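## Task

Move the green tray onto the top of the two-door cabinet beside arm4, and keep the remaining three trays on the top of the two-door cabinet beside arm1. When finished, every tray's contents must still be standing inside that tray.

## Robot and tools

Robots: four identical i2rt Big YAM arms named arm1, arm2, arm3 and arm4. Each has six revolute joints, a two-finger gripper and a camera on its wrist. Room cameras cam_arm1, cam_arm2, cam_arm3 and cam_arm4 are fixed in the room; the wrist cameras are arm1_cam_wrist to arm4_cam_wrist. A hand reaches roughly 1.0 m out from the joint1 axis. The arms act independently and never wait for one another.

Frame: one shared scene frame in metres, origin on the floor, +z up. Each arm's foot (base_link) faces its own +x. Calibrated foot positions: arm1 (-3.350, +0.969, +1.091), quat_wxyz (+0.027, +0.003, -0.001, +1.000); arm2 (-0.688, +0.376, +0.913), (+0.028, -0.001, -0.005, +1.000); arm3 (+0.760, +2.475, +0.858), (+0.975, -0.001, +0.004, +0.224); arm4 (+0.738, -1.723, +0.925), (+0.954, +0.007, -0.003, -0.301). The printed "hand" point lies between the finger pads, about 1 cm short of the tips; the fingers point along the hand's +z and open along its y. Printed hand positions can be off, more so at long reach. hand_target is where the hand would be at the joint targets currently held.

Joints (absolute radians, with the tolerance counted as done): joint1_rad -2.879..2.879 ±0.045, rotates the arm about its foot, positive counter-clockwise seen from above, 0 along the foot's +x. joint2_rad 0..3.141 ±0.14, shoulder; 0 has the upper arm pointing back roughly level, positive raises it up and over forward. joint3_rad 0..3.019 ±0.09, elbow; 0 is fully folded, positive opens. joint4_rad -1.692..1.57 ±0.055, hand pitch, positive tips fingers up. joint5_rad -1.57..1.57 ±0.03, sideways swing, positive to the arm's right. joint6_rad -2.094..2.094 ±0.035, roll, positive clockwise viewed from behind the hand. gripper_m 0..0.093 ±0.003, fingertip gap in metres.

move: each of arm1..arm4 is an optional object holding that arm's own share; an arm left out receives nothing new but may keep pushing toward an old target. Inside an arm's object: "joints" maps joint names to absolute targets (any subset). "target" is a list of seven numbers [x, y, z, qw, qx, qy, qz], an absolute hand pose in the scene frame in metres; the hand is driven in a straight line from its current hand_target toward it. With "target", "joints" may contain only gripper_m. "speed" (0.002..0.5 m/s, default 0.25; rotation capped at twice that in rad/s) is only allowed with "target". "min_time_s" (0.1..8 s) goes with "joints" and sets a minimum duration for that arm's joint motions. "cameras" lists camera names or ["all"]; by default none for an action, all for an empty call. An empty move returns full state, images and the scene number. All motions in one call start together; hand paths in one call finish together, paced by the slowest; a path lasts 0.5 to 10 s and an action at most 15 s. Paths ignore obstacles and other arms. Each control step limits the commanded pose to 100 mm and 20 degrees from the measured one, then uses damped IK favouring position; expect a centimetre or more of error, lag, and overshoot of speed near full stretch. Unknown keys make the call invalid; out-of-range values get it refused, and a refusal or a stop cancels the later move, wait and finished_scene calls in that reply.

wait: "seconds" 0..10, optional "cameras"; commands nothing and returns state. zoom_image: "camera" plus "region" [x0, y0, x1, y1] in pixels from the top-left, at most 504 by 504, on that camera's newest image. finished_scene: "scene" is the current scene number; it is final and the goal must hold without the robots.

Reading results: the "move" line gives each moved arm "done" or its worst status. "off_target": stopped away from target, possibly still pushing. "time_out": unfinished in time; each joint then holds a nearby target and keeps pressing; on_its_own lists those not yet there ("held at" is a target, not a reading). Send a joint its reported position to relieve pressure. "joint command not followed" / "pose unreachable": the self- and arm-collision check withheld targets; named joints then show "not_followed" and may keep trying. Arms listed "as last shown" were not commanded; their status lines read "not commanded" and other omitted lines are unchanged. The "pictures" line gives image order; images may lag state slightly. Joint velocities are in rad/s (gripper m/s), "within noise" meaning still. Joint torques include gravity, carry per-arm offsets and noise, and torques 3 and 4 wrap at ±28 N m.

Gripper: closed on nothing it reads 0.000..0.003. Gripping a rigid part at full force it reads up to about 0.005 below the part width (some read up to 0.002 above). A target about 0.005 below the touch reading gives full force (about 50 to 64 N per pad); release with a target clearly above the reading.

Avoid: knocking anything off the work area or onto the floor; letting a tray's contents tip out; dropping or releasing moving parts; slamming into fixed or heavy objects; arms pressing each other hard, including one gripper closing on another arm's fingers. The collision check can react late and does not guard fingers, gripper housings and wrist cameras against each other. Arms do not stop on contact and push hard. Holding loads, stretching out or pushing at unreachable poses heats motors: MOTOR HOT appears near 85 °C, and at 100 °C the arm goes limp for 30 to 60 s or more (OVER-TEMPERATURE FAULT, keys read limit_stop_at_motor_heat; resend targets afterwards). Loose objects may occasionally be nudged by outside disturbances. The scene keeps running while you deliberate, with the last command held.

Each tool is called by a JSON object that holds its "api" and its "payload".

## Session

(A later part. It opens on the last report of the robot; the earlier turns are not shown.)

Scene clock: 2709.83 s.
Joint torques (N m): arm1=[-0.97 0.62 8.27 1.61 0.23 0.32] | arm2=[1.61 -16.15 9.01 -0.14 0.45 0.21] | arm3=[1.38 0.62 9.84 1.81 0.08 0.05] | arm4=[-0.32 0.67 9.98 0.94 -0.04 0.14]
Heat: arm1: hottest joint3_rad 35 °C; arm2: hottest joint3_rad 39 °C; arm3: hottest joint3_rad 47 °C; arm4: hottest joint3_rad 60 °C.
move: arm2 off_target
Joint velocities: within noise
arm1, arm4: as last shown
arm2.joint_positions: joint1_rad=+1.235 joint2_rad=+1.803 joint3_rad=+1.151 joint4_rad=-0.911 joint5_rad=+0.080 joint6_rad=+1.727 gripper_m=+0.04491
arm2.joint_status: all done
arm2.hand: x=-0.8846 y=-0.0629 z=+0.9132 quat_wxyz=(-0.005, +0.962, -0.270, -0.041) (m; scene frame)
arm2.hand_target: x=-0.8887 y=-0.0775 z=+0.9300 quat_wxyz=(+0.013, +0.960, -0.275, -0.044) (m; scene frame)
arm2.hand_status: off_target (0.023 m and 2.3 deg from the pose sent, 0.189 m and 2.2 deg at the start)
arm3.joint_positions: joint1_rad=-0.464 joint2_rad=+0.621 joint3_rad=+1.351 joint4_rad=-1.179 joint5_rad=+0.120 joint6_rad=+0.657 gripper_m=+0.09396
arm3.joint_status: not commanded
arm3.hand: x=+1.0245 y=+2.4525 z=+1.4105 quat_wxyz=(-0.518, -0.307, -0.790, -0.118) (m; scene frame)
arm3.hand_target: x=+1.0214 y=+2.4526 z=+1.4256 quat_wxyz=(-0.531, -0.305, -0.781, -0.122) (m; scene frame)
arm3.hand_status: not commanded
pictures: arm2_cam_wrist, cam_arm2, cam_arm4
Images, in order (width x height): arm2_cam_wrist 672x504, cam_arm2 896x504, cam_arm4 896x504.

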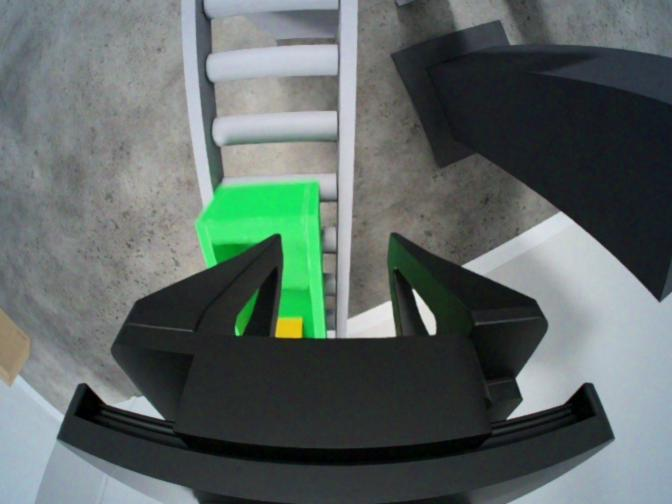

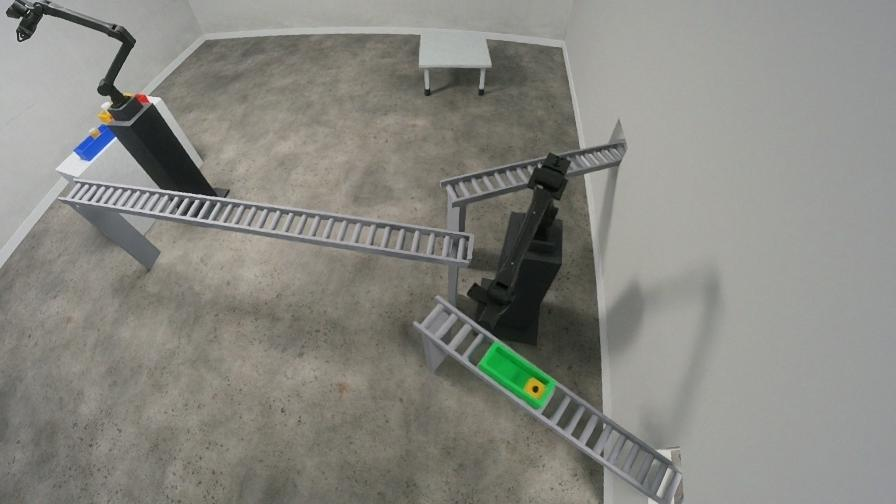

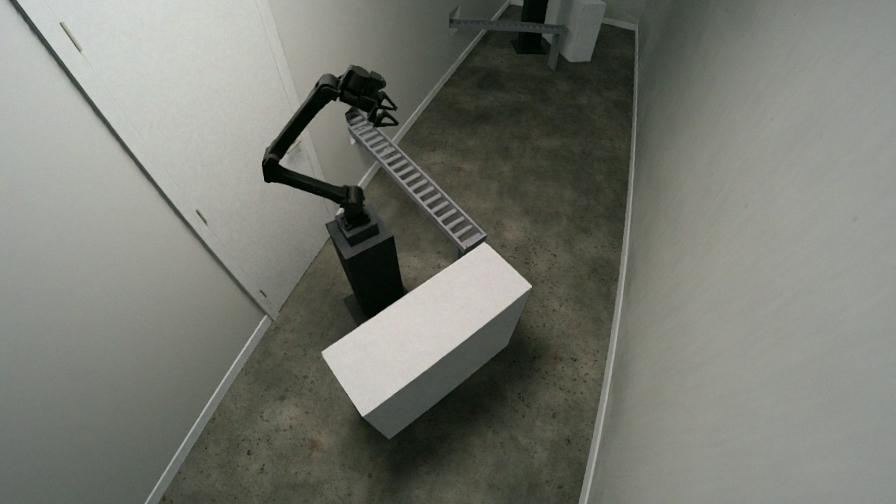

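{"api": "move", "payload": {"arm2": {"joints": {"joint1_rad": 0.9, "joint2_rad": 0.64, "joint3_rad": 1.386, "joint4_rad": -1.2, "joint5_rad": 0.0, "joint6_rad": 0.0}, "min_time_s": 4.0}, "arm4": {"target": [1.02, -1.42, 1.02, 0.0, 0.2672, 0.9636, 0.0], "speed": 0.25}, "cameras": ["arm4_cam_wrist", "cam_arm4", "cam_arm2"]}}

{"api": "zoom_image", "payload": {"camera": "cam_arm4", "region": [260, 60, 560, 320]}}

Scene clock: 2764.27 s.
Joint torques (N m): arm1=[-1.03 0.85 8.27 1.66 0.23 0.32] | arm2=[0.21 1.96 10.44 1.39 -0.02 -0.03] | arm3=[1.44 0.62 9.85 1.84 0.08 0.06] | arm4=[-1.79 -13.27 10.59 0.29 0 0.13]
Heat: arm1: hottest joint3_rad 35 °C; arm2: hottest joint3_rad 42 °C; arm3: hottest joint3_rad 47 °C; arm4: hottest joint3_rad 60 °C.
move: arm2 done; arm4 off_target
Joint velocities: within noise
arm1, arm3: as last shown
arm2.joint_positions: joint1_rad=+0.910 joint2_rad=+0.636 joint3_rad=+1.349 joint4_rad=-1.189 joint5_rad=+0.003 joint6_rad=+0.015 gripper_m=+0.04491
arm2.joint_status: all done
arm2.hand: x=-0.8650 y=+0.1703 z=+1.4574 quat_wxyz=(+0.214, +0.781, +0.350, -0.470) (m; scene frame)
arm2.hand_target: x=-0.8632 y=+0.1753 z=+1.4730 quat_wxyz=(+0.214, +0.775, +0.350, -0.481) (m; scene frame)
arm2.hand_status: not commanded
arm4.joint_positions: joint1_rad=+1.441 joint2_rad=+1.534 joint3_rad=+1.034 joint4_rad=-1.124 joint5_rad=+0.006 joint6_rad=+1.353 gripper_m=+0.09396
arm4.joint_status: not commanded
arm4.hand: x=+1.0066 y=-1.4309 z=+1.0120 quat_wxyz=(+0.007, -0.258, -0.966, +0.018) (m; scene frame)
arm4.hand_target: x=+1.0197 y=-1.4204 z=+1.0203 quat_wxyz=(+0.000, -0.267, -0.964, +0.000) (m; scene frame)
arm4.hand_status: off_target (0.019 m and 2.4 deg from the pose sent, 0.486 m and 79.8 deg at the start)
pictures: arm4_cam_wrist, cam_arm2, cam_arm4
Images, in order (width x height): arm4_cam_wrist 672x504, cam_arm2 896x504, cam_arm4 896x504.

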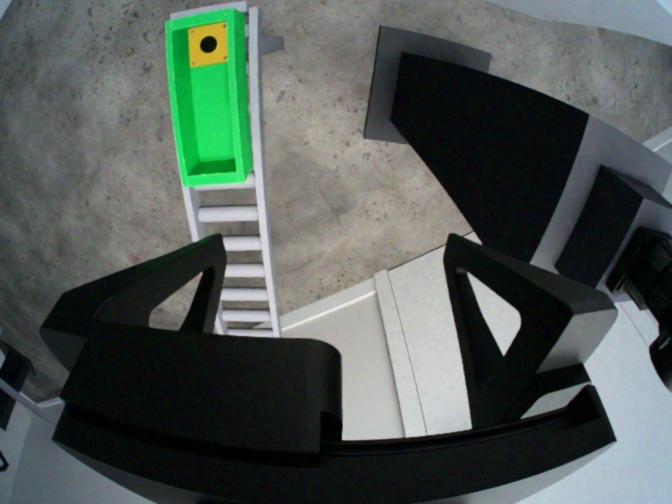

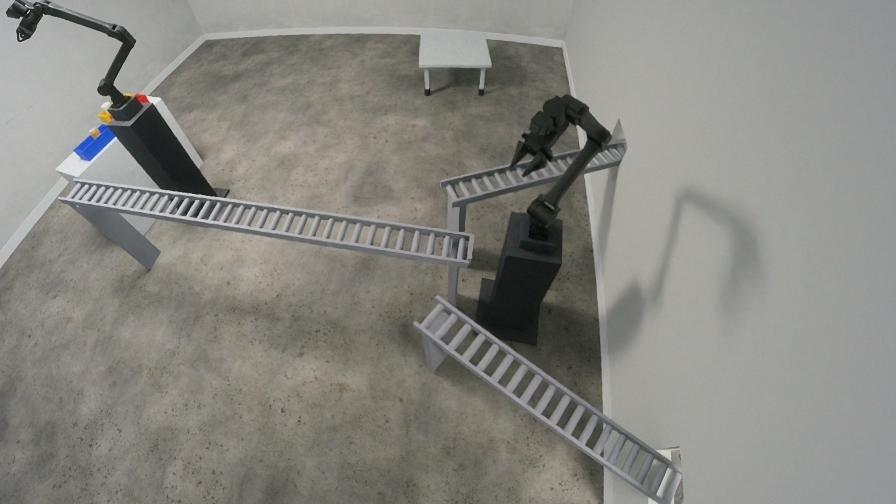

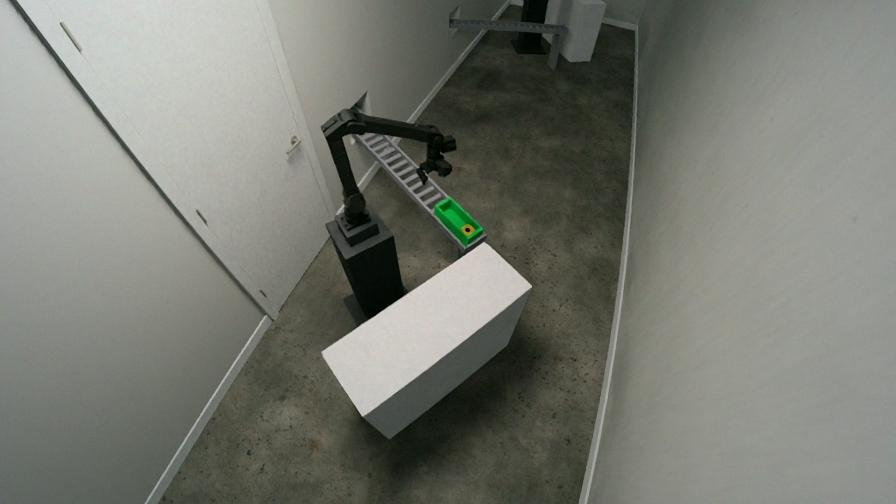

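Scaled by 1.680 from the camera's 896x504 image, which has a finer 1280x720 frame.

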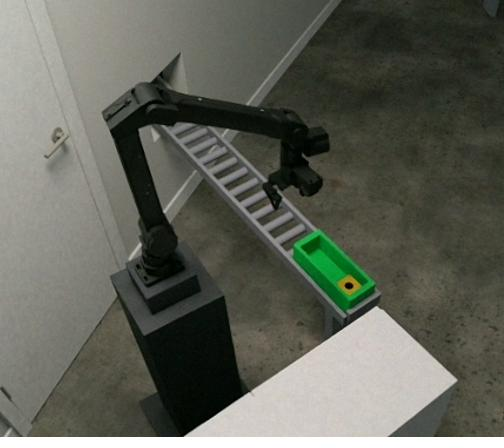

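{"api": "move", "payload": {"arm4": {"target": [1.104, -1.343, 0.81, 0.0065, 0.2865, 0.9581, 0.0182], "speed": 0.25, "joints": {"gripper_m": 0.04}}, "cameras": ["arm4_cam_wrist", "cam_arm4"]}}

{"api": "zoom_image", "payload": {"camera": "cam_arm4", "region": [380, 120, 540, 290]}}

Scene clock: 2900.83 s.
Joint torques (N m): arm1=[-0.85 0.38 8.32 1.7 0.22 0.33] | arm2=[-0.03 2.02 10.41 1.36 -0.06 -0.12] | arm3=[1.38 0.73 9.83 1.81 0.08 0.05] | arm4=[-1.9 -18.49 8.72 0.23 -0.02 0.14]
Heat: arm1: hottest joint3_rad 35 °C; arm2: hottest joint3_rad 47 °C; arm3: hottest joint3_rad 47 °C; arm4: hottest joint3_rad 62 °C.
move: arm4 off_target
Joint velocities: within noise
arm1, arm2, arm3: as last shown
arm2.joint_positions: joint1_rad=+0.910 joint2_rad=+0.636 joint3_rad=+1.349 joint4_rad=-1.189 joint5_rad=+0.003 joint6_rad=+0.014 gripper_m=+0.04491
arm4.joint_positions: joint1_rad=+1.422 joint2_rad=+2.098 joint3_rad=+1.196 joint4_rad=-0.680 joint5_rad=+0.001 joint6_rad=+1.374 gripper_m=+0.04006
arm4.joint_status: all done
arm4.hand: x=+1.0874 y=-1.3556 z=+0.8085 quat_wxyz=(-0.001, -0.278, -0.961, -0.001) (m; scene frame)
arm4.hand_target: x=+1.1037 y=-1.3435 z=+0.8107 quat_wxyz=(-0.007, -0.286, -0.958, -0.018) (m; scene frame)
arm4.hand_status: off_target (0.021 m and 2.3 deg from the pose sent, 0.241 m and 5.5 deg at the start)
pictures: arm4_cam_wrist, cam_arm4
Images, in order (width x height): arm4_cam_wrist 672x504, cam_arm4 896x504.

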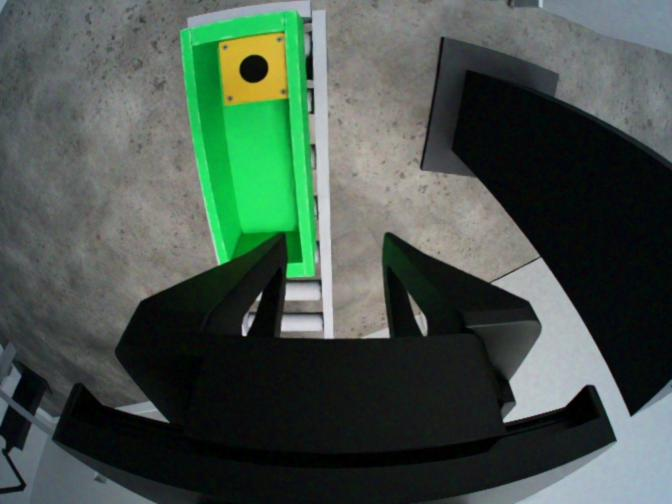

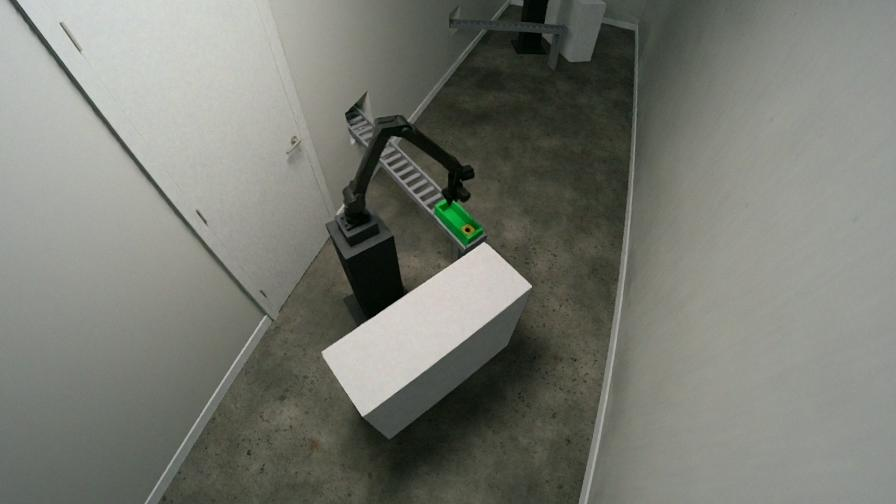

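Scaled by 2.965 from the camera's 896x504 image, which has a finer 1280x720 frame.

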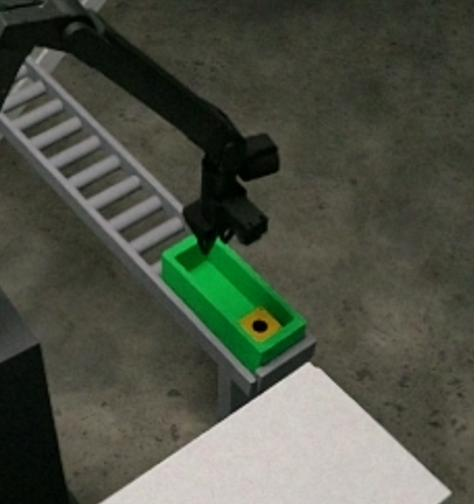

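{"api": "move", "payload": {"arm4": {"target": [1.1225, -1.3135, 0.742, 0.0065, 0.2865, 0.9581, 0.0182], "speed": 0.2, "joints": {"gripper_m": 0.04}}, "cameras": ["arm4_cam_wrist", "cam_arm4"]}}

{"api": "zoom_image", "payload": {"camera": "cam_arm4", "region": [400, 150, 520, 270]}}

Scene clock: 2945.13 s.
Joint torques (N m): arm1=[-0.97 0.91 8.27 1.66 0.21 0.32] | arm2=[0.73 2.61 10.3 1.31 0.05 -0.09] | arm3=[1.44 0.73 9.87 1.84 0.08 0.06] | arm4=[-0.73 -20.54 8.05 0.18 -0.01 0.13]
Heat: arm1: hottest joint3_rad 35 °C; arm2: hottest joint3_rad 47 °C; arm3: hottest joint3_rad 47 °C; arm4: hottest joint3_rad 59 °C.
move: arm4 off_target
Joint velocities: within noise
arm1, arm2, arm3: as last shown
arm4.joint_positions: joint1_rad=+1.422 joint2_rad=+2.295 joint3_rad=+1.334 joint4_rad=-0.618 joint5_rad=+0.001 joint6_rad=+1.387 gripper_m=+0.04006
arm4.joint_status: all done
arm4.hand: x=+1.1124 y=-1.3291 z=+0.7413 quat_wxyz=(-0.001, -0.284, -0.959, -0.003) (m; scene frame)
arm4.hand_target: x=+1.1221 y=-1.3139 z=+0.7425 quat_wxyz=(-0.006, -0.286, -0.958, -0.018) (m; scene frame)
arm4.hand_status: off_target (0.019 m and 1.8 deg from the pose sent, 0.086 m and 2.3 deg at the start)
pictures: arm4_cam_wrist, cam_arm4
Images, in order (width x height): arm4_cam_wrist 672x504, cam_arm4 896x504.

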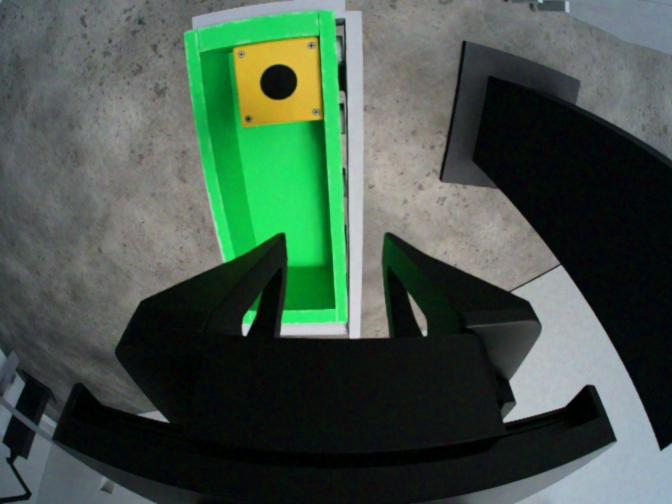

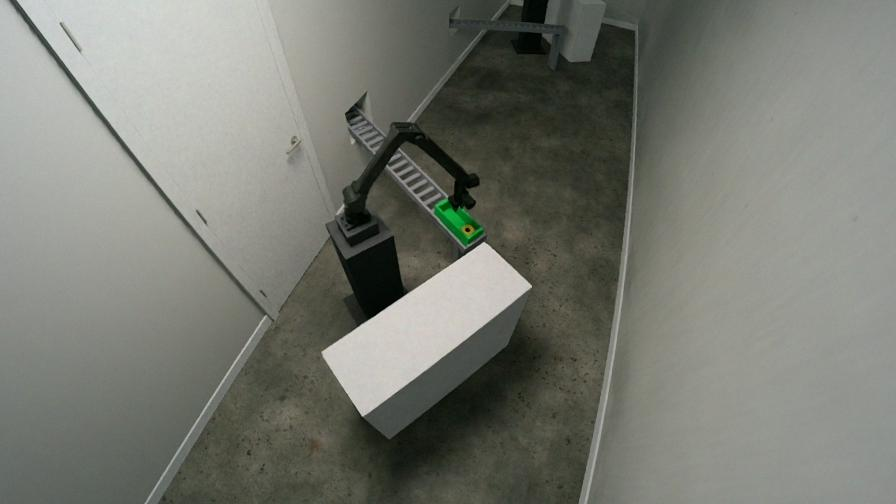

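Scaled by 4.200 from the camera's 896x504 image, which has a finer 1280x720 frame.

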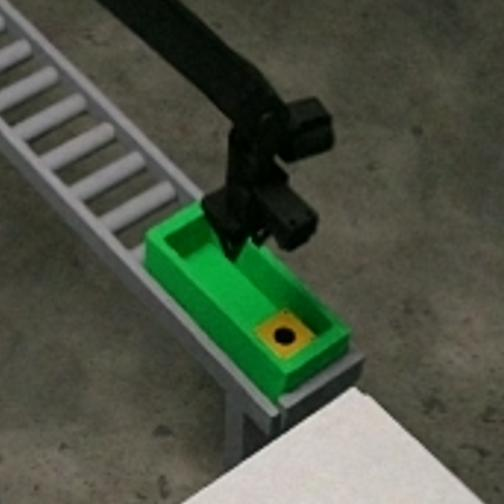

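{"api": "move", "payload": {"arm4": {"target": [1.1185, -1.3085, 0.640, 0.0065, 0.2865, 0.9581, 0.0182], "speed": 0.15, "joints": {"gripper_m": 0.04}}, "cameras": ["arm4_cam_wrist", "cam_arm4"]}}

{"api": "zoom_image", "payload": {"camera": "arm4_cam_wrist", "region": [180, 60, 480, 340]}}

Scene clock: 2979.07 s.
Joint torques (N m): arm1=[-1.08 0.91 8.27 1.65 0.23 0.32] | arm2=[1.2 1.44 10.48 1.16 -0.06 -0.15] | arm3=[1.32 0.79 9.83 1.83 0.08 0.05] | arm4=[-0.32 -21.19 6.75 0.34 0 0.14]
Heat: arm1: hottest joint3_rad 35 °C; arm2: hottest joint3_rad 47 °C; arm3: hottest joint3_rad 47 °C; arm4: hottest joint3_rad 54 °C.
move: arm4 off_target
Joint velocities: within noise
arm1, arm2, arm3: as last shown
arm4.joint_positions: joint1_rad=+1.429 joint2_rad=+2.515 joint3_rad=+1.424 joint4_rad=-0.482 joint5_rad=+0.001 joint6_rad=+1.398 gripper_m=+0.04006
arm4.joint_status: all done
arm4.hand: x=+1.1131 y=-1.3225 z=+0.6441 quat_wxyz=(-0.003, -0.286, -0.958, -0.006) (m; scene frame)
arm4.hand_target: x=+1.1183 y=-1.3087 z=+0.6406 quat_wxyz=(-0.007, -0.286, -0.958, -0.018) (m; scene frame)
arm4.hand_status: off_target (0.016 m and 1.5 deg from the pose sent, 0.104 m and 1.8 deg at the start)
pictures: arm4_cam_wrist, cam_arm4
Images, in order (width x height): arm4_cam_wrist 672x504, cam_arm4 896x504.

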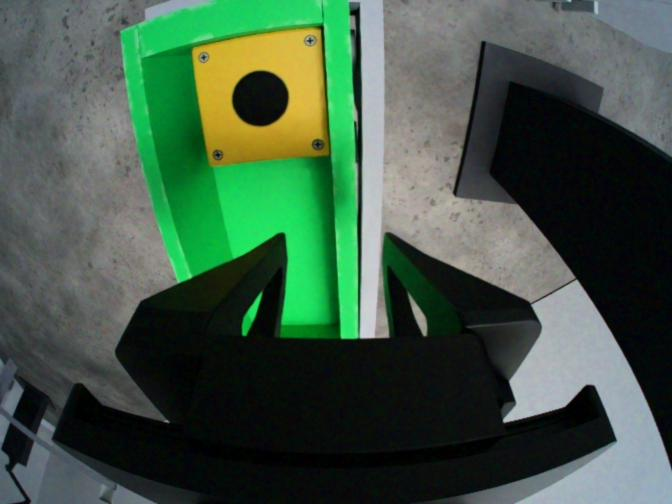

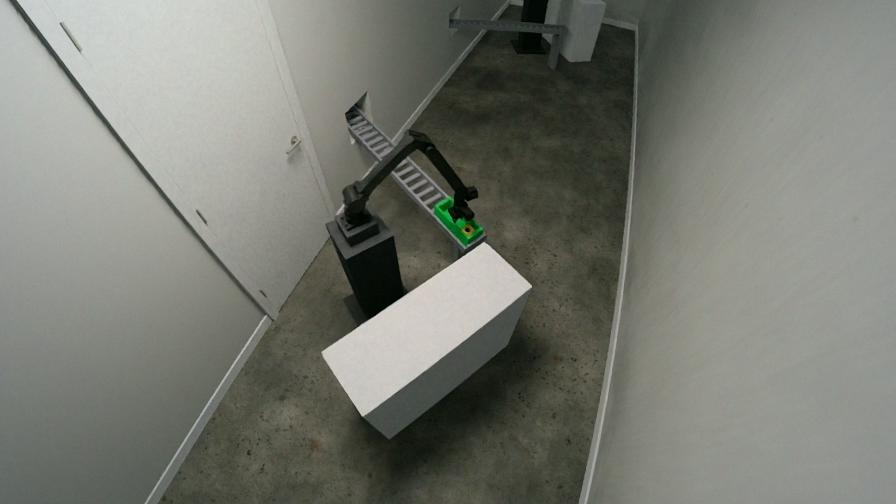

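Scaled by 1.680 from the camera's 672x504 image, which has a finer 960x720 frame.

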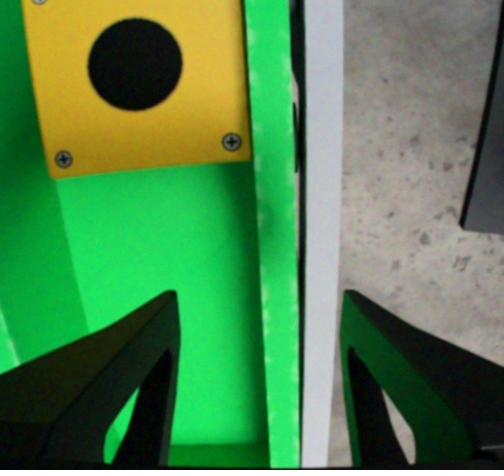

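{"api": "move", "payload": {"arm4": {"target": [1.109, -1.309, 0.630, 0.0065, 0.2865, 0.9581, 0.0182], "speed": 0.12, "joints": {"gripper_m": 0.04}}}}

{"api": "move", "payload": {"arm4": {"target": [1.109, -1.309, 0.577, 0.0065, 0.2865, 0.9581, 0.0182], "speed": 0.12, "joints": {"gripper_m": 0.04}}, "cameras": ["arm4_cam_wrist", "cam_arm4"]}}

{"api": "zoom_image", "payload": {"camera": "arm4_cam_wrist", "region": [180, 60, 480, 340]}}

{"api": "zoom_image", "payload": {"camera": "cam_arm4", "region": [410, 170, 510, 270]}}

Scene clock: 3003.30 s.
Joint torques (N m): arm1=[-0.91 0.73 8.31 1.65 0.22 0.32] | arm2=[1.49 2.43 10.47 1.59 -0.1 -0.16] | arm3=[1.49 0.67 9.84 1.84 0.08 0.05] | arm4=[-0.32 -20.37 5.86 0.43 0 0.14]
Heat: arm1: hottest joint3_rad 35 °C; arm2: hottest joint3_rad 47 °C; arm3: hottest joint3_rad 47 °C; arm4: hottest joint3_rad 52 °C.
move: arm4 off_target
Joint velocities: within noise
arm1.joint_positions: joint1_rad=+0.611 joint2_rad=+0.624 joint3_rad=+1.333 joint4_rad=-1.187 joint5_rad=+0.000 joint6_rad=-0.017 gripper_m=+0.04491
arm1.joint_status: not commanded
arm1.hand: x=-3.5709 y=+0.8284 z=+1.6339 quat_wxyz=(+0.137, +0.818, +0.243, -0.503) (m; scene frame)
arm1.hand_target: x=-3.5736 y=+0.8302 z=+1.6280 quat_wxyz=(+0.136, +0.827, +0.233, -0.494) (m; scene frame)
arm1.hand_status: not commanded
arm2, arm3: as last shown
arm4.joint_positions: joint1_rad=+1.442 joint2_rad=+2.523 joint3_rad=+1.424 joint4_rad=-0.455 joint5_rad=+0.001 joint6_rad=+1.410 gripper_m=+0.04006
arm4.joint_status: all done
arm4.hand: x=+1.1104 y=-1.3153 z=+0.6398 quat_wxyz=(-0.007, -0.286, -0.958, -0.014) (m; scene frame)
arm4.hand_target: x=+1.1088 y=-1.3092 z=+0.6303 quat_wxyz=(-0.007, -0.286, -0.958, -0.018) (m; scene frame)
arm4.hand_status: off_target (0.012 m and 0.4 deg from the pose sent, 0.020 m and 1.5 deg at the start)
pictures: none

Scene clock: 3004.67 s.
Joint torques (N m): arm1=[-1.03 0.97 8.28 1.66 0.22 0.32] | arm2=[-1.03 1.32 10.4 1.61 -0.02 -0.08] | arm3=[1.44 0.62 9.83 1.84 0.07 0.05] | arm4=[0.38 -21.71 5.96 0.4 -0.01 0.14]
Heat: arm1: hottest joint3_rad 35 °C; arm2: hottest joint3_rad 47 °C; arm3: hottest joint3_rad 47 °C; arm4: hottest joint3_rad 52 °C.
move: arm4 off_target
Joint velocities: within noise
arm1, arm2, arm3: as last shown
arm4.joint_positions: joint1_rad=+1.442 joint2_rad=+2.656 joint3_rad=+1.489 joint4_rad=-0.404 joint5_rad=+0.001 joint6_rad=+1.411 gripper_m=+0.04006
arm4.joint_status: all done
arm4.hand: x=+1.1048 y=-1.3213 z=+0.5811 quat_wxyz=(-0.003, -0.286, -0.958, -0.007) (m; scene frame)
arm4.hand_target: x=+1.1087 y=-1.3094 z=+0.5773 quat_wxyz=(-0.006, -0.286, -0.958, -0.018) (m; scene frame)
arm4.hand_status: off_target (0.014 m and 1.4 deg from the pose sent, 0.063 m and 0.4 deg at the start)
pictures: arm4_cam_wrist, cam_arm4
Images, in order (width x height): arm4_cam_wrist 672x504, cam_arm4 896x504.

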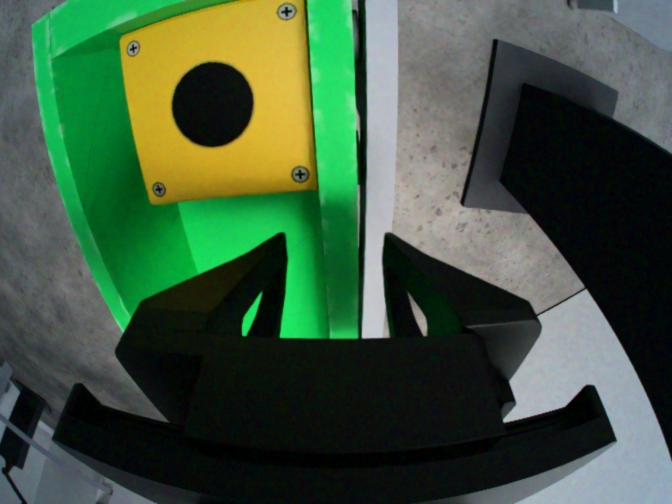

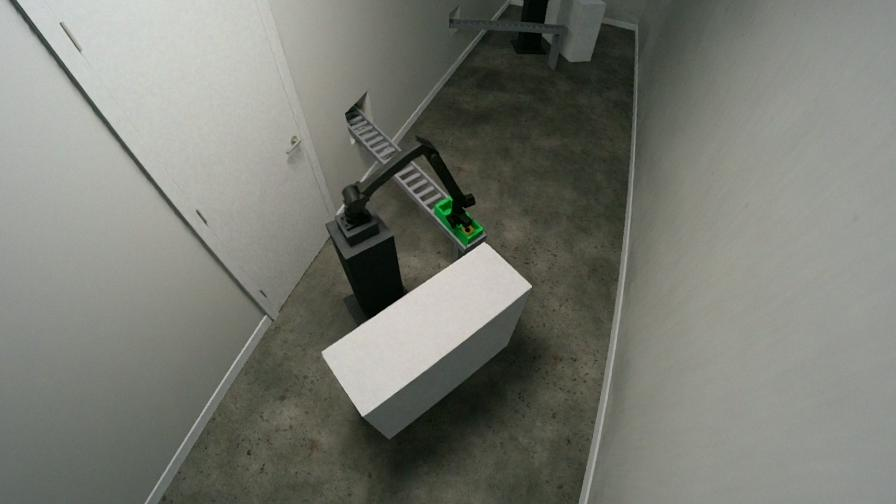

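Scaled by 1.680 from the camera's 672x504 image, which has a finer 960x720 frame.

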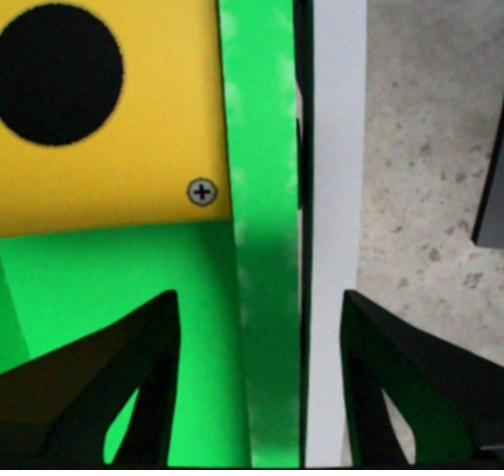

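Scaled by 5.040 from the camera's 896x504 image, which has a finer 1280x720 frame.

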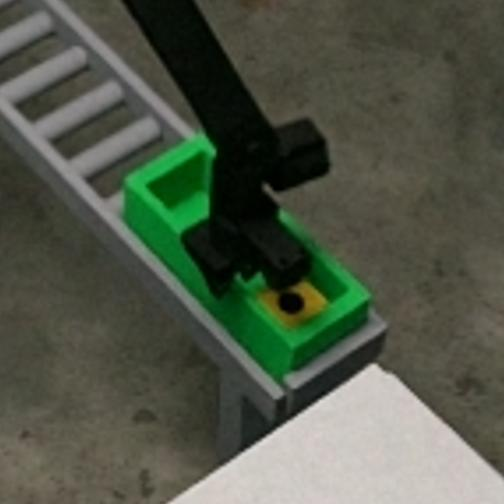

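{"api": "move", "payload": {"arm4": {"target": [1.1035, -1.3090, 0.572, 0.0065, 0.2865, 0.9581, 0.0182], "speed": 0.1, "joints": {"gripper_m": 0.04}}}}

{"api": "move", "payload": {"arm4": {"target": [1.1035, -1.3090, 0.552, 0.0065, 0.2865, 0.9581, 0.0182], "speed": 0.1, "joints": {"gripper_m": 0.04}}}}

{"api": "move", "payload": {"arm4": {"joints": {"gripper_m": 0.002}}, "cameras": ["arm4_cam_wrist", "cam_arm4"]}}

{"api": "zoom_image", "payload": {"camera": "arm4_cam_wrist", "region": [180, 60, 480, 340]}}

Scene clock: 3045.60 s.
Joint torques (N m): arm1=[-1.03 0.73 8.23 1.66 0.23 0.3] | arm2=[1.08 1.61 10.58 1.42 0.01 -0.05] | arm3=[1.44 0.62 9.85 1.84 0.08 0.05] | arm4=[-0.5 -20.54 5.5 0.31 0.01 0.17]
Heat: arm1: hottest joint3_rad 35 °C; arm2: hottest joint3_rad 48 °C; arm3: hottest joint3_rad 47 °C; arm4: hottest joint3_rad 50 °C.
move: arm4 off_target
Joint velocities: within noise
arm1, arm2, arm3: as last shown
arm4.joint_positions: joint1_rad=+1.449 joint2_rad=+2.656 joint3_rad=+1.489 joint4_rad=-0.391 joint5_rad=+0.001 joint6_rad=+1.418 gripper_m=+0.04006
arm4.joint_status: all done
arm4.hand: x=+1.1043 y=-1.3164 z=+0.5811 quat_wxyz=(-0.006, -0.286, -0.958, -0.013) (m; scene frame)
arm4.hand_target: x=+1.1033 y=-1.3094 z=+0.5722 quat_wxyz=(-0.006, -0.286, -0.958, -0.018) (m; scene frame)
arm4.hand_status: off_target (0.012 m and 0.6 deg from the pose sent, 0.015 m and 1.4 deg at the start)
pictures: none

Scene clock: 3046.90 s.
Joint torques (N m): arm1=[-0.79 0.79 8.28 1.68 0.23 0.32] | arm2=[-0.79 2.61 10.63 1.46 -0.05 -0.09] | arm3=[1.44 0.73 9.84 1.81 0.07 0.05] | arm4=[-0.15 -21.01 5.74 0.32 0.02 0.16]
Heat: arm1: hottest joint3_rad 35 °C; arm2: hottest joint3_rad 48 °C; arm3: hottest joint3_rad 47 °C; arm4: hottest joint3_rad 50 °C.
move: arm4 off_target
Joint velocities: within noise
arm1, arm2: as last shown
arm3.joint_positions: joint1_rad=-0.464 joint2_rad=+0.621 joint3_rad=+1.351 joint4_rad=-1.179 joint5_rad=+0.120 joint6_rad=+0.657 gripper_m=+0.09396
arm3.joint_status: not commanded
arm3.hand: x=+1.0245 y=+2.4525 z=+1.4105 quat_wxyz=(-0.518, -0.307, -0.790, -0.118) (m; scene frame)
arm3.hand_target: x=+1.0214 y=+2.4526 z=+1.4256 quat_wxyz=(-0.531, -0.305, -0.781, -0.122) (m; scene frame)
arm3.hand_status: not commanded
arm4.joint_positions: joint1_rad=+1.449 joint2_rad=+2.706 joint3_rad=+1.517 joint4_rad=-0.376 joint5_rad=+0.001 joint6_rad=+1.418 gripper_m=+0.04006
arm4.joint_status: all done
arm4.hand: x=+1.1018 y=-1.3191 z=+0.5594 quat_wxyz=(-0.004, -0.286, -0.958, -0.009) (m; scene frame)
arm4.hand_target: x=+1.1033 y=-1.3093 z=+0.5524 quat_wxyz=(-0.007, -0.287, -0.958, -0.018) (m; scene frame)
arm4.hand_status: off_target (0.013 m and 1.0 deg from the pose sent, 0.030 m and 0.6 deg at the start)
pictures: none

Scene clock: 3047.73 s.
Joint torques (N m): arm1=[-1.03 0.73 8.28 1.73 0.23 0.31] | arm2=[0.5 0.44 10.45 1.25 -0.03 -0.11] | arm3=[1.38 0.67 9.84 1.81 0.07 0.05] | arm4=[0.03 -21.01 5.56 0.31 0.24 0.13]
Heat: arm1: hottest joint3_rad 35 °C; arm2: hottest joint3_rad 48 °C; arm3: hottest joint3_rad 47 °C; arm4: hottest joint3_rad 50 °C.
move: arm4 off_target
Joint velocities: within noise
arm1, arm3: as last shown
arm2.joint_positions: joint1_rad=+0.910 joint2_rad=+0.636 joint3_rad=+1.349 joint4_rad=-1.189 joint5_rad=+0.003 joint6_rad=+0.014 gripper_m=+0.04491
arm2.joint_status: not commanded
arm2.hand: x=-0.8650 y=+0.1703 z=+1.4574 quat_wxyz=(+0.214, +0.781, +0.350, -0.470) (m; scene frame)
arm2.hand_target: x=-0.8632 y=+0.1753 z=+1.4730 quat_wxyz=(+0.214, +0.775, +0.350, -0.481) (m; scene frame)
arm2.hand_status: not commanded
arm4.joint_positions: joint1_rad=+1.452 joint2_rad=+2.707 joint3_rad=+1.520 joint4_rad=-0.376 joint5_rad=-0.005 joint6_rad=+1.418 gripper_m=+0.01104
arm4.joint_status: gripper_m off_target (ended at +0.01107, target +0.00200)
arm4.hand: x=+1.1007 y=-1.3162 z=+0.5596 quat_wxyz=(-0.003, -0.284, -0.959, -0.012) (m; scene frame)
arm4.hand_target: x=+1.1033 y=-1.3092 z=+0.5524 quat_wxyz=(-0.007, -0.286, -0.958, -0.018) (m; scene frame)
arm4.hand_status: not commanded
pictures: arm4_cam_wrist, cam_arm4
Images, in order (width x height): arm4_cam_wrist 672x504, cam_arm4 896x504.

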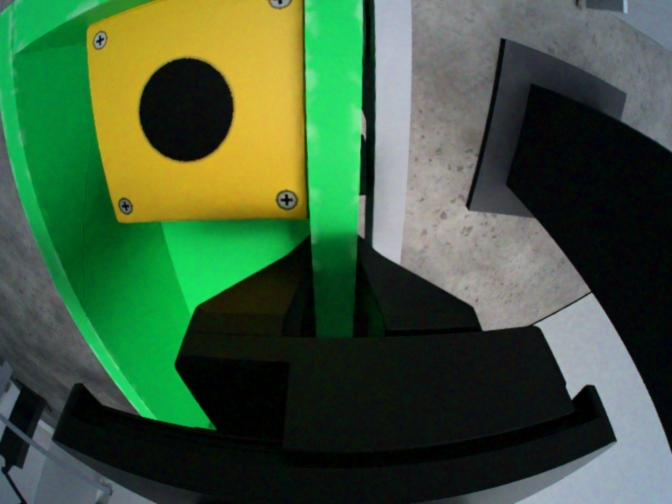

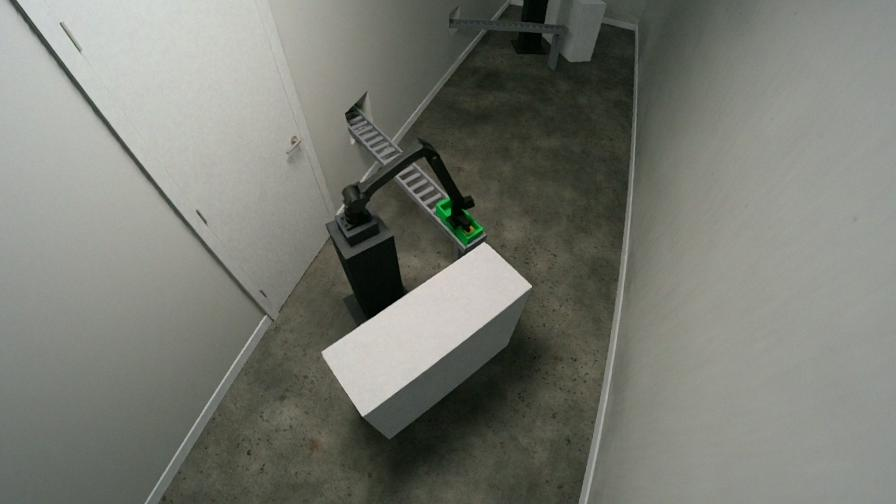

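Scaled by 1.680 from the camera's 672x504 image, which has a finer 960x720 frame.

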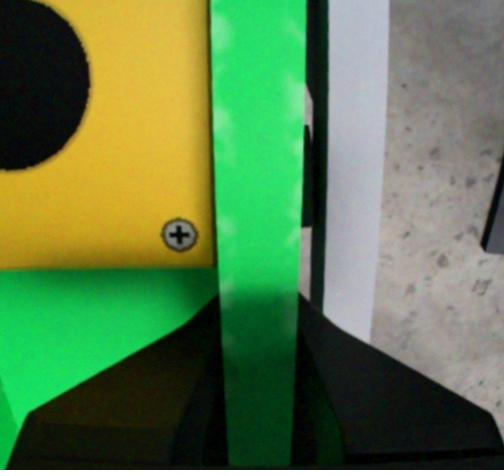

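{"api": "move", "payload": {"arm4": {"target": [1.114, -1.298, 0.640, 0.0150, 0.2848, 0.9586, 0.0320], "speed": 0.08, "joints": {"gripper_m": 0.002}}, "cameras": ["arm4_cam_wrist", "cam_arm4"]}}

{"api": "zoom_image", "payload": {"camera": "cam_arm4", "region": [410, 170, 510, 270]}}

Scene clock: 3064.53 s.
Joint torques (N m): arm1=[-0.79 0.79 8.25 1.65 0.22 0.32] | arm2=[0.21 2.08 10.59 1.54 -0.1 -0.05] | arm3=[1.38 0.67 9.84 1.81 0.08 0.05] | arm4=[-0.44 -26.7 4.37 -0.35 0.32 0.16]
Heat: arm1: hottest joint3_rad 35 °C; arm2: hottest joint3_rad 48 °C; arm3: hottest joint3_rad 47 °C; arm4: hottest joint3_rad 50 °C.
move: arm4 off_target
Joint velocities: within noise
arm1, arm2, arm3: as last shown
arm4.joint_positions: joint1_rad=+1.452 joint2_rad=+2.582 joint3_rad=+1.439 joint4_rad=-0.422 joint5_rad=-0.004 joint6_rad=+1.416 gripper_m=+0.01104
arm4.joint_status: gripper_m off_target (ended at +0.01104, target +0.00200)
arm4.hand: x=+1.1002 y=-1.3166 z=+0.6120 quat_wxyz=(-0.002, -0.283, -0.959, -0.011) (m; scene frame)
arm4.hand_target: x=+1.1137 y=-1.2983 z=+0.6395 quat_wxyz=(-0.015, -0.285, -0.958, -0.032) (m; scene frame)
arm4.hand_status: off_target (0.036 m and 2.8 deg from the pose sent, 0.084 m and 2.7 deg at the start)
pictures: arm4_cam_wrist, cam_arm4
Images, in order (width x height): arm4_cam_wrist 672x504, cam_arm4 896x504.

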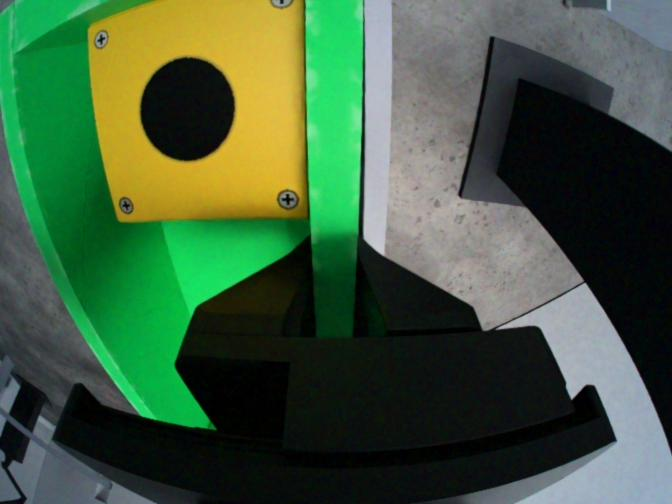

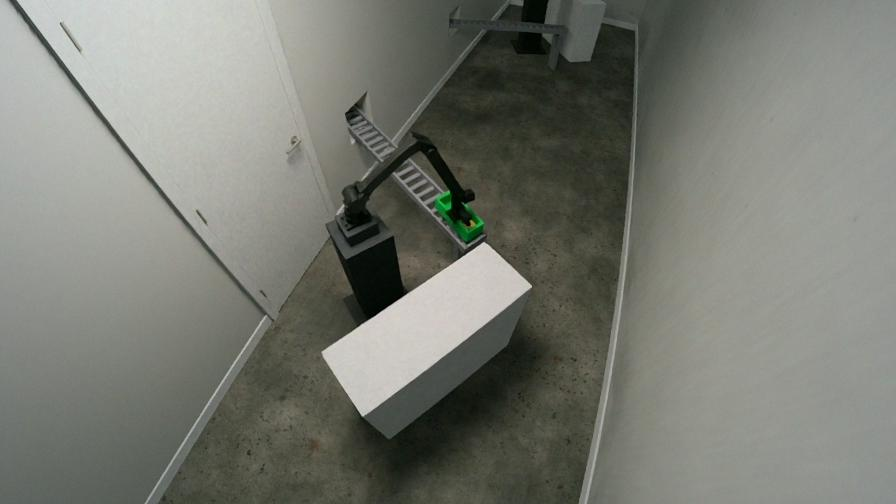

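Scaled by 5.040 from the camera's 896x504 image, which has a finer 1280x720 frame.

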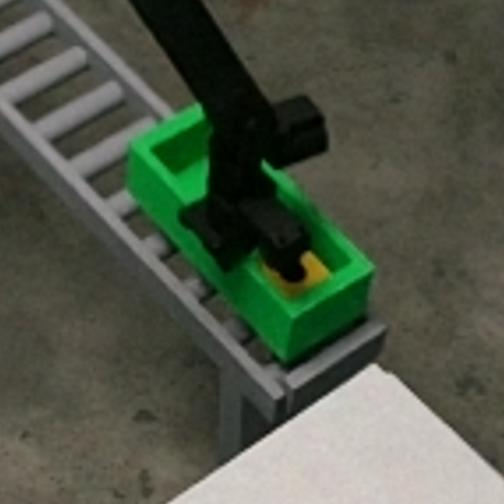

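{"api": "move", "payload": {"arm4": {"target": [1.095, -1.315, 1.10, 0.0150, 0.2848, 0.9586, 0.0320], "speed": 0.2, "joints": {"gripper_m": 0.002}}}}

{"api": "move", "payload": {"arm4": {"joints": {"joint1_rad": 0.0}, "min_time_s": 4.5}, "cameras": ["arm4_cam_wrist", "cam_arm4"]}}

{"api": "zoom_image", "payload": {"camera": "cam_arm4", "region": [280, 130, 580, 450]}}

Scene clock: 3097.20 s.
Joint torques (N m): arm1=[-0.85 0.73 8.21 1.69 0.21 0.32] | arm2=[-0.85 1.49 10.47 1.02 -0.05 -0.07] | arm3=[1.44 0.67 9.85 1.83 0.08 0.05] | arm4=[-0.26 -21.01 15.32 -0.47 0.3 0.15]
Heat: arm1: hottest joint3_rad 35 °C; arm2: hottest joint3_rad 48 °C; arm3: hottest joint3_rad 47 °C; arm4: hottest joint3_rad 49 °C.
move: arm4 off_target
Joint velocities: within noise
arm1, arm2, arm3: as last shown
arm4.joint_positions: joint1_rad=+1.454 joint2_rad=+1.769 joint3_rad=+1.447 joint4_rad=-1.302 joint5_rad=-0.004 joint6_rad=+1.421 gripper_m=+0.01104
arm4.joint_status: gripper_m off_target (ended at +0.01104, target +0.00200)
arm4.hand: x=+1.0771 y=-1.3414 z=+1.0527 quat_wxyz=(+0.010, -0.285, -0.958, +0.016) (m; scene frame)
arm4.hand_target: x=+1.0923 y=-1.3179 z=+1.1007 quat_wxyz=(-0.015, -0.285, -0.958, -0.033) (m; scene frame)
arm4.hand_status: off_target (0.057 m and 6.3 deg from the pose sent, 0.488 m and 2.8 deg at the start; pose on its path clipped on 11 of 97 steps)
pictures: none

Scene clock: 3102.17 s.
Joint torques (N m): arm1=[-0.97 0.85 8.23 1.66 0.23 0.32] | arm2=[-0.56 1.79 10.67 1.44 -0.05 -0.11] | arm3=[1.26 0.73 9.84 1.84 0.08 0.06] | arm4=[-0.62 -20.95 15.34 -0.53 0.26 0.12]
Heat: arm1: hottest joint3_rad 35 °C; arm2: hottest joint3_rad 48 °C; arm3: hottest joint3_rad 47 °C; arm4: hottest joint3_rad 52 °C.
move: arm4 done
Joint velocities: within noise
arm1, arm2, arm3: as last shown
arm4.joint_positions: joint1_rad=-0.003 joint2_rad=+1.769 joint3_rad=+1.447 joint4_rad=-1.303 joint5_rad=-0.003 joint6_rad=+1.424 gripper_m=+0.01104
arm4.joint_status: all done
arm4.hand: x=+1.1553 y=-2.0189 z=+1.0455 quat_wxyz=(+0.028, -0.851, -0.524, +0.002) (m; scene frame)
arm4.hand_target: x=+1.1787 y=-2.0348 z=+1.0931 quat_wxyz=(-0.023, -0.852, -0.522, -0.019) (m; scene frame)
arm4.hand_status: not commanded
pictures: arm4_cam_wrist, cam_arm4
Images, in order (width x height): arm4_cam_wrist 672x504, cam_arm4 896x504.

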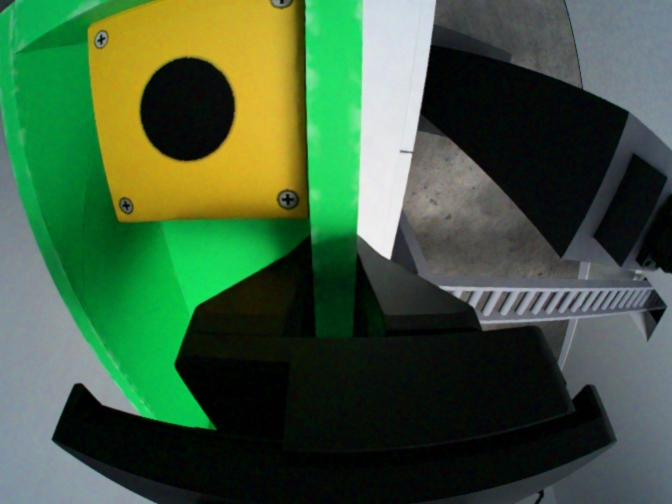

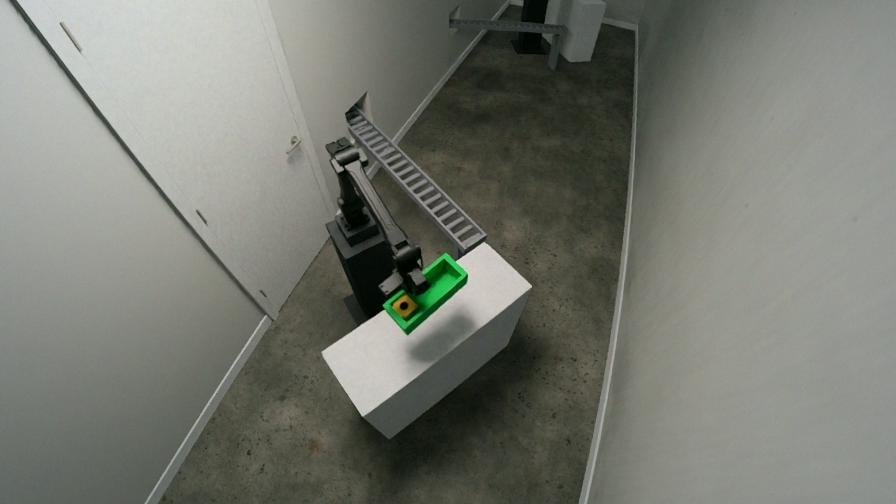

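Scaled by 1.575 from the camera's 896x504 image, which has a finer 1280x720 frame.

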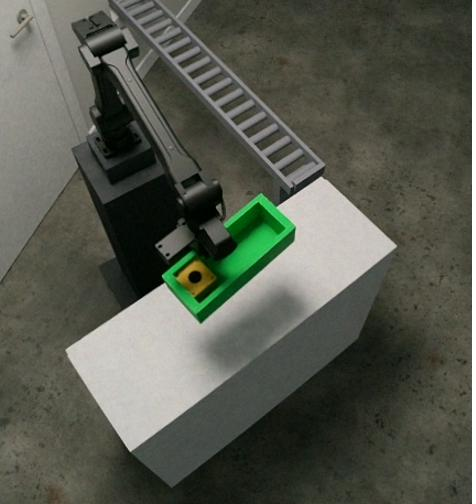

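{"api": "move", "payload": {"arm4": {"target": [1.172, -2.030, 0.985, 0.0551, 0.8517, 0.5240, 0.0236], "speed": 0.1, "joints": {"gripper_m": 0.002}}, "cameras": ["arm4_cam_wrist", "cam_arm4"]}}

{"api": "zoom_image", "payload": {"camera": "cam_arm4", "region": [300, 220, 560, 450]}}

Scene clock: 3141.47 s.
Joint torques (N m): arm1=[-0.85 0.5 8.31 1.66 0.22 0.31] | arm2=[-0.21 1.2 10.56 1.25 -0.02 -0.09] | arm3=[1.44 0.67 9.83 1.8 0.09 0.05] | arm4=[-0.38 -20.07 9.32 0.7 0.38 0.08]
Heat: arm1: hottest joint3_rad 35 °C; arm2: hottest joint3_rad 48 °C; arm3: hottest joint3_rad 47 °C; arm4: hottest joint3_rad 66 °C.
move: arm4 off_target
Joint velocities: within noise
arm1.joint_positions: joint1_rad=+0.611 joint2_rad=+0.624 joint3_rad=+1.333 joint4_rad=-1.187 joint5_rad=+0.000 joint6_rad=-0.017 gripper_m=+0.04491
arm1.joint_status: not commanded
arm1.hand: x=-3.5709 y=+0.8284 z=+1.6339 quat_wxyz=(+0.137, +0.818, +0.243, -0.503) (m; scene frame)
arm1.hand_target: x=-3.5736 y=+0.8302 z=+1.6280 quat_wxyz=(+0.136, +0.827, +0.233, -0.494) (m; scene frame)
arm1.hand_status: not commanded
arm2, arm3: as last shown
arm4.joint_positions: joint1_rad=-0.003 joint2_rad=+1.800 joint3_rad=+1.267 joint4_rad=-0.980 joint5_rad=+0.009 joint6_rad=+1.424 gripper_m=+0.01104
arm4.joint_status: gripper_m off_target (ended at +0.01104, target +0.00200)
arm4.hand: x=+1.1591 y=-2.0227 z=+0.9678 quat_wxyz=(-0.026, -0.851, -0.524, -0.014) (m; scene frame)
arm4.hand_target: x=+1.1715 y=-2.0297 z=+0.9854 quat_wxyz=(-0.055, -0.850, -0.523, -0.024) (m; scene frame)
arm4.hand_status: off_target (0.023 m and 3.5 deg from the pose sent, 0.064 m and 9.9 deg at the start)
pictures: arm4_cam_wrist, cam_arm4
Images, in order (width x height): arm4_cam_wrist 672x504, cam_arm4 896x504.

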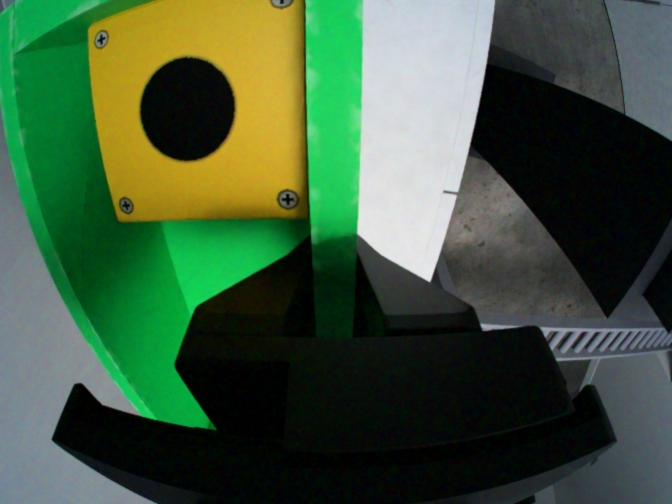

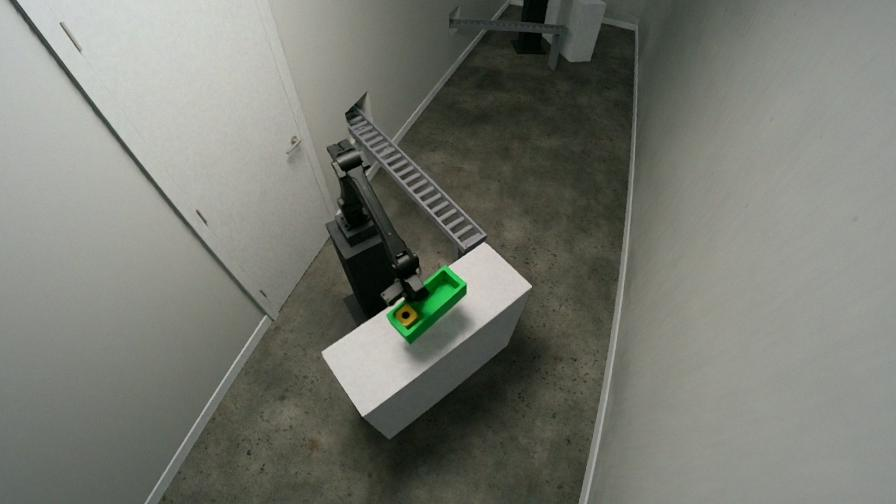

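Scaled by 1.938 from the camera's 896x504 image, which has a finer 1280x720 frame.

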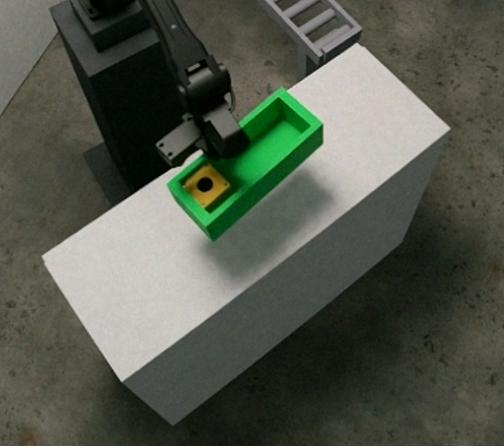

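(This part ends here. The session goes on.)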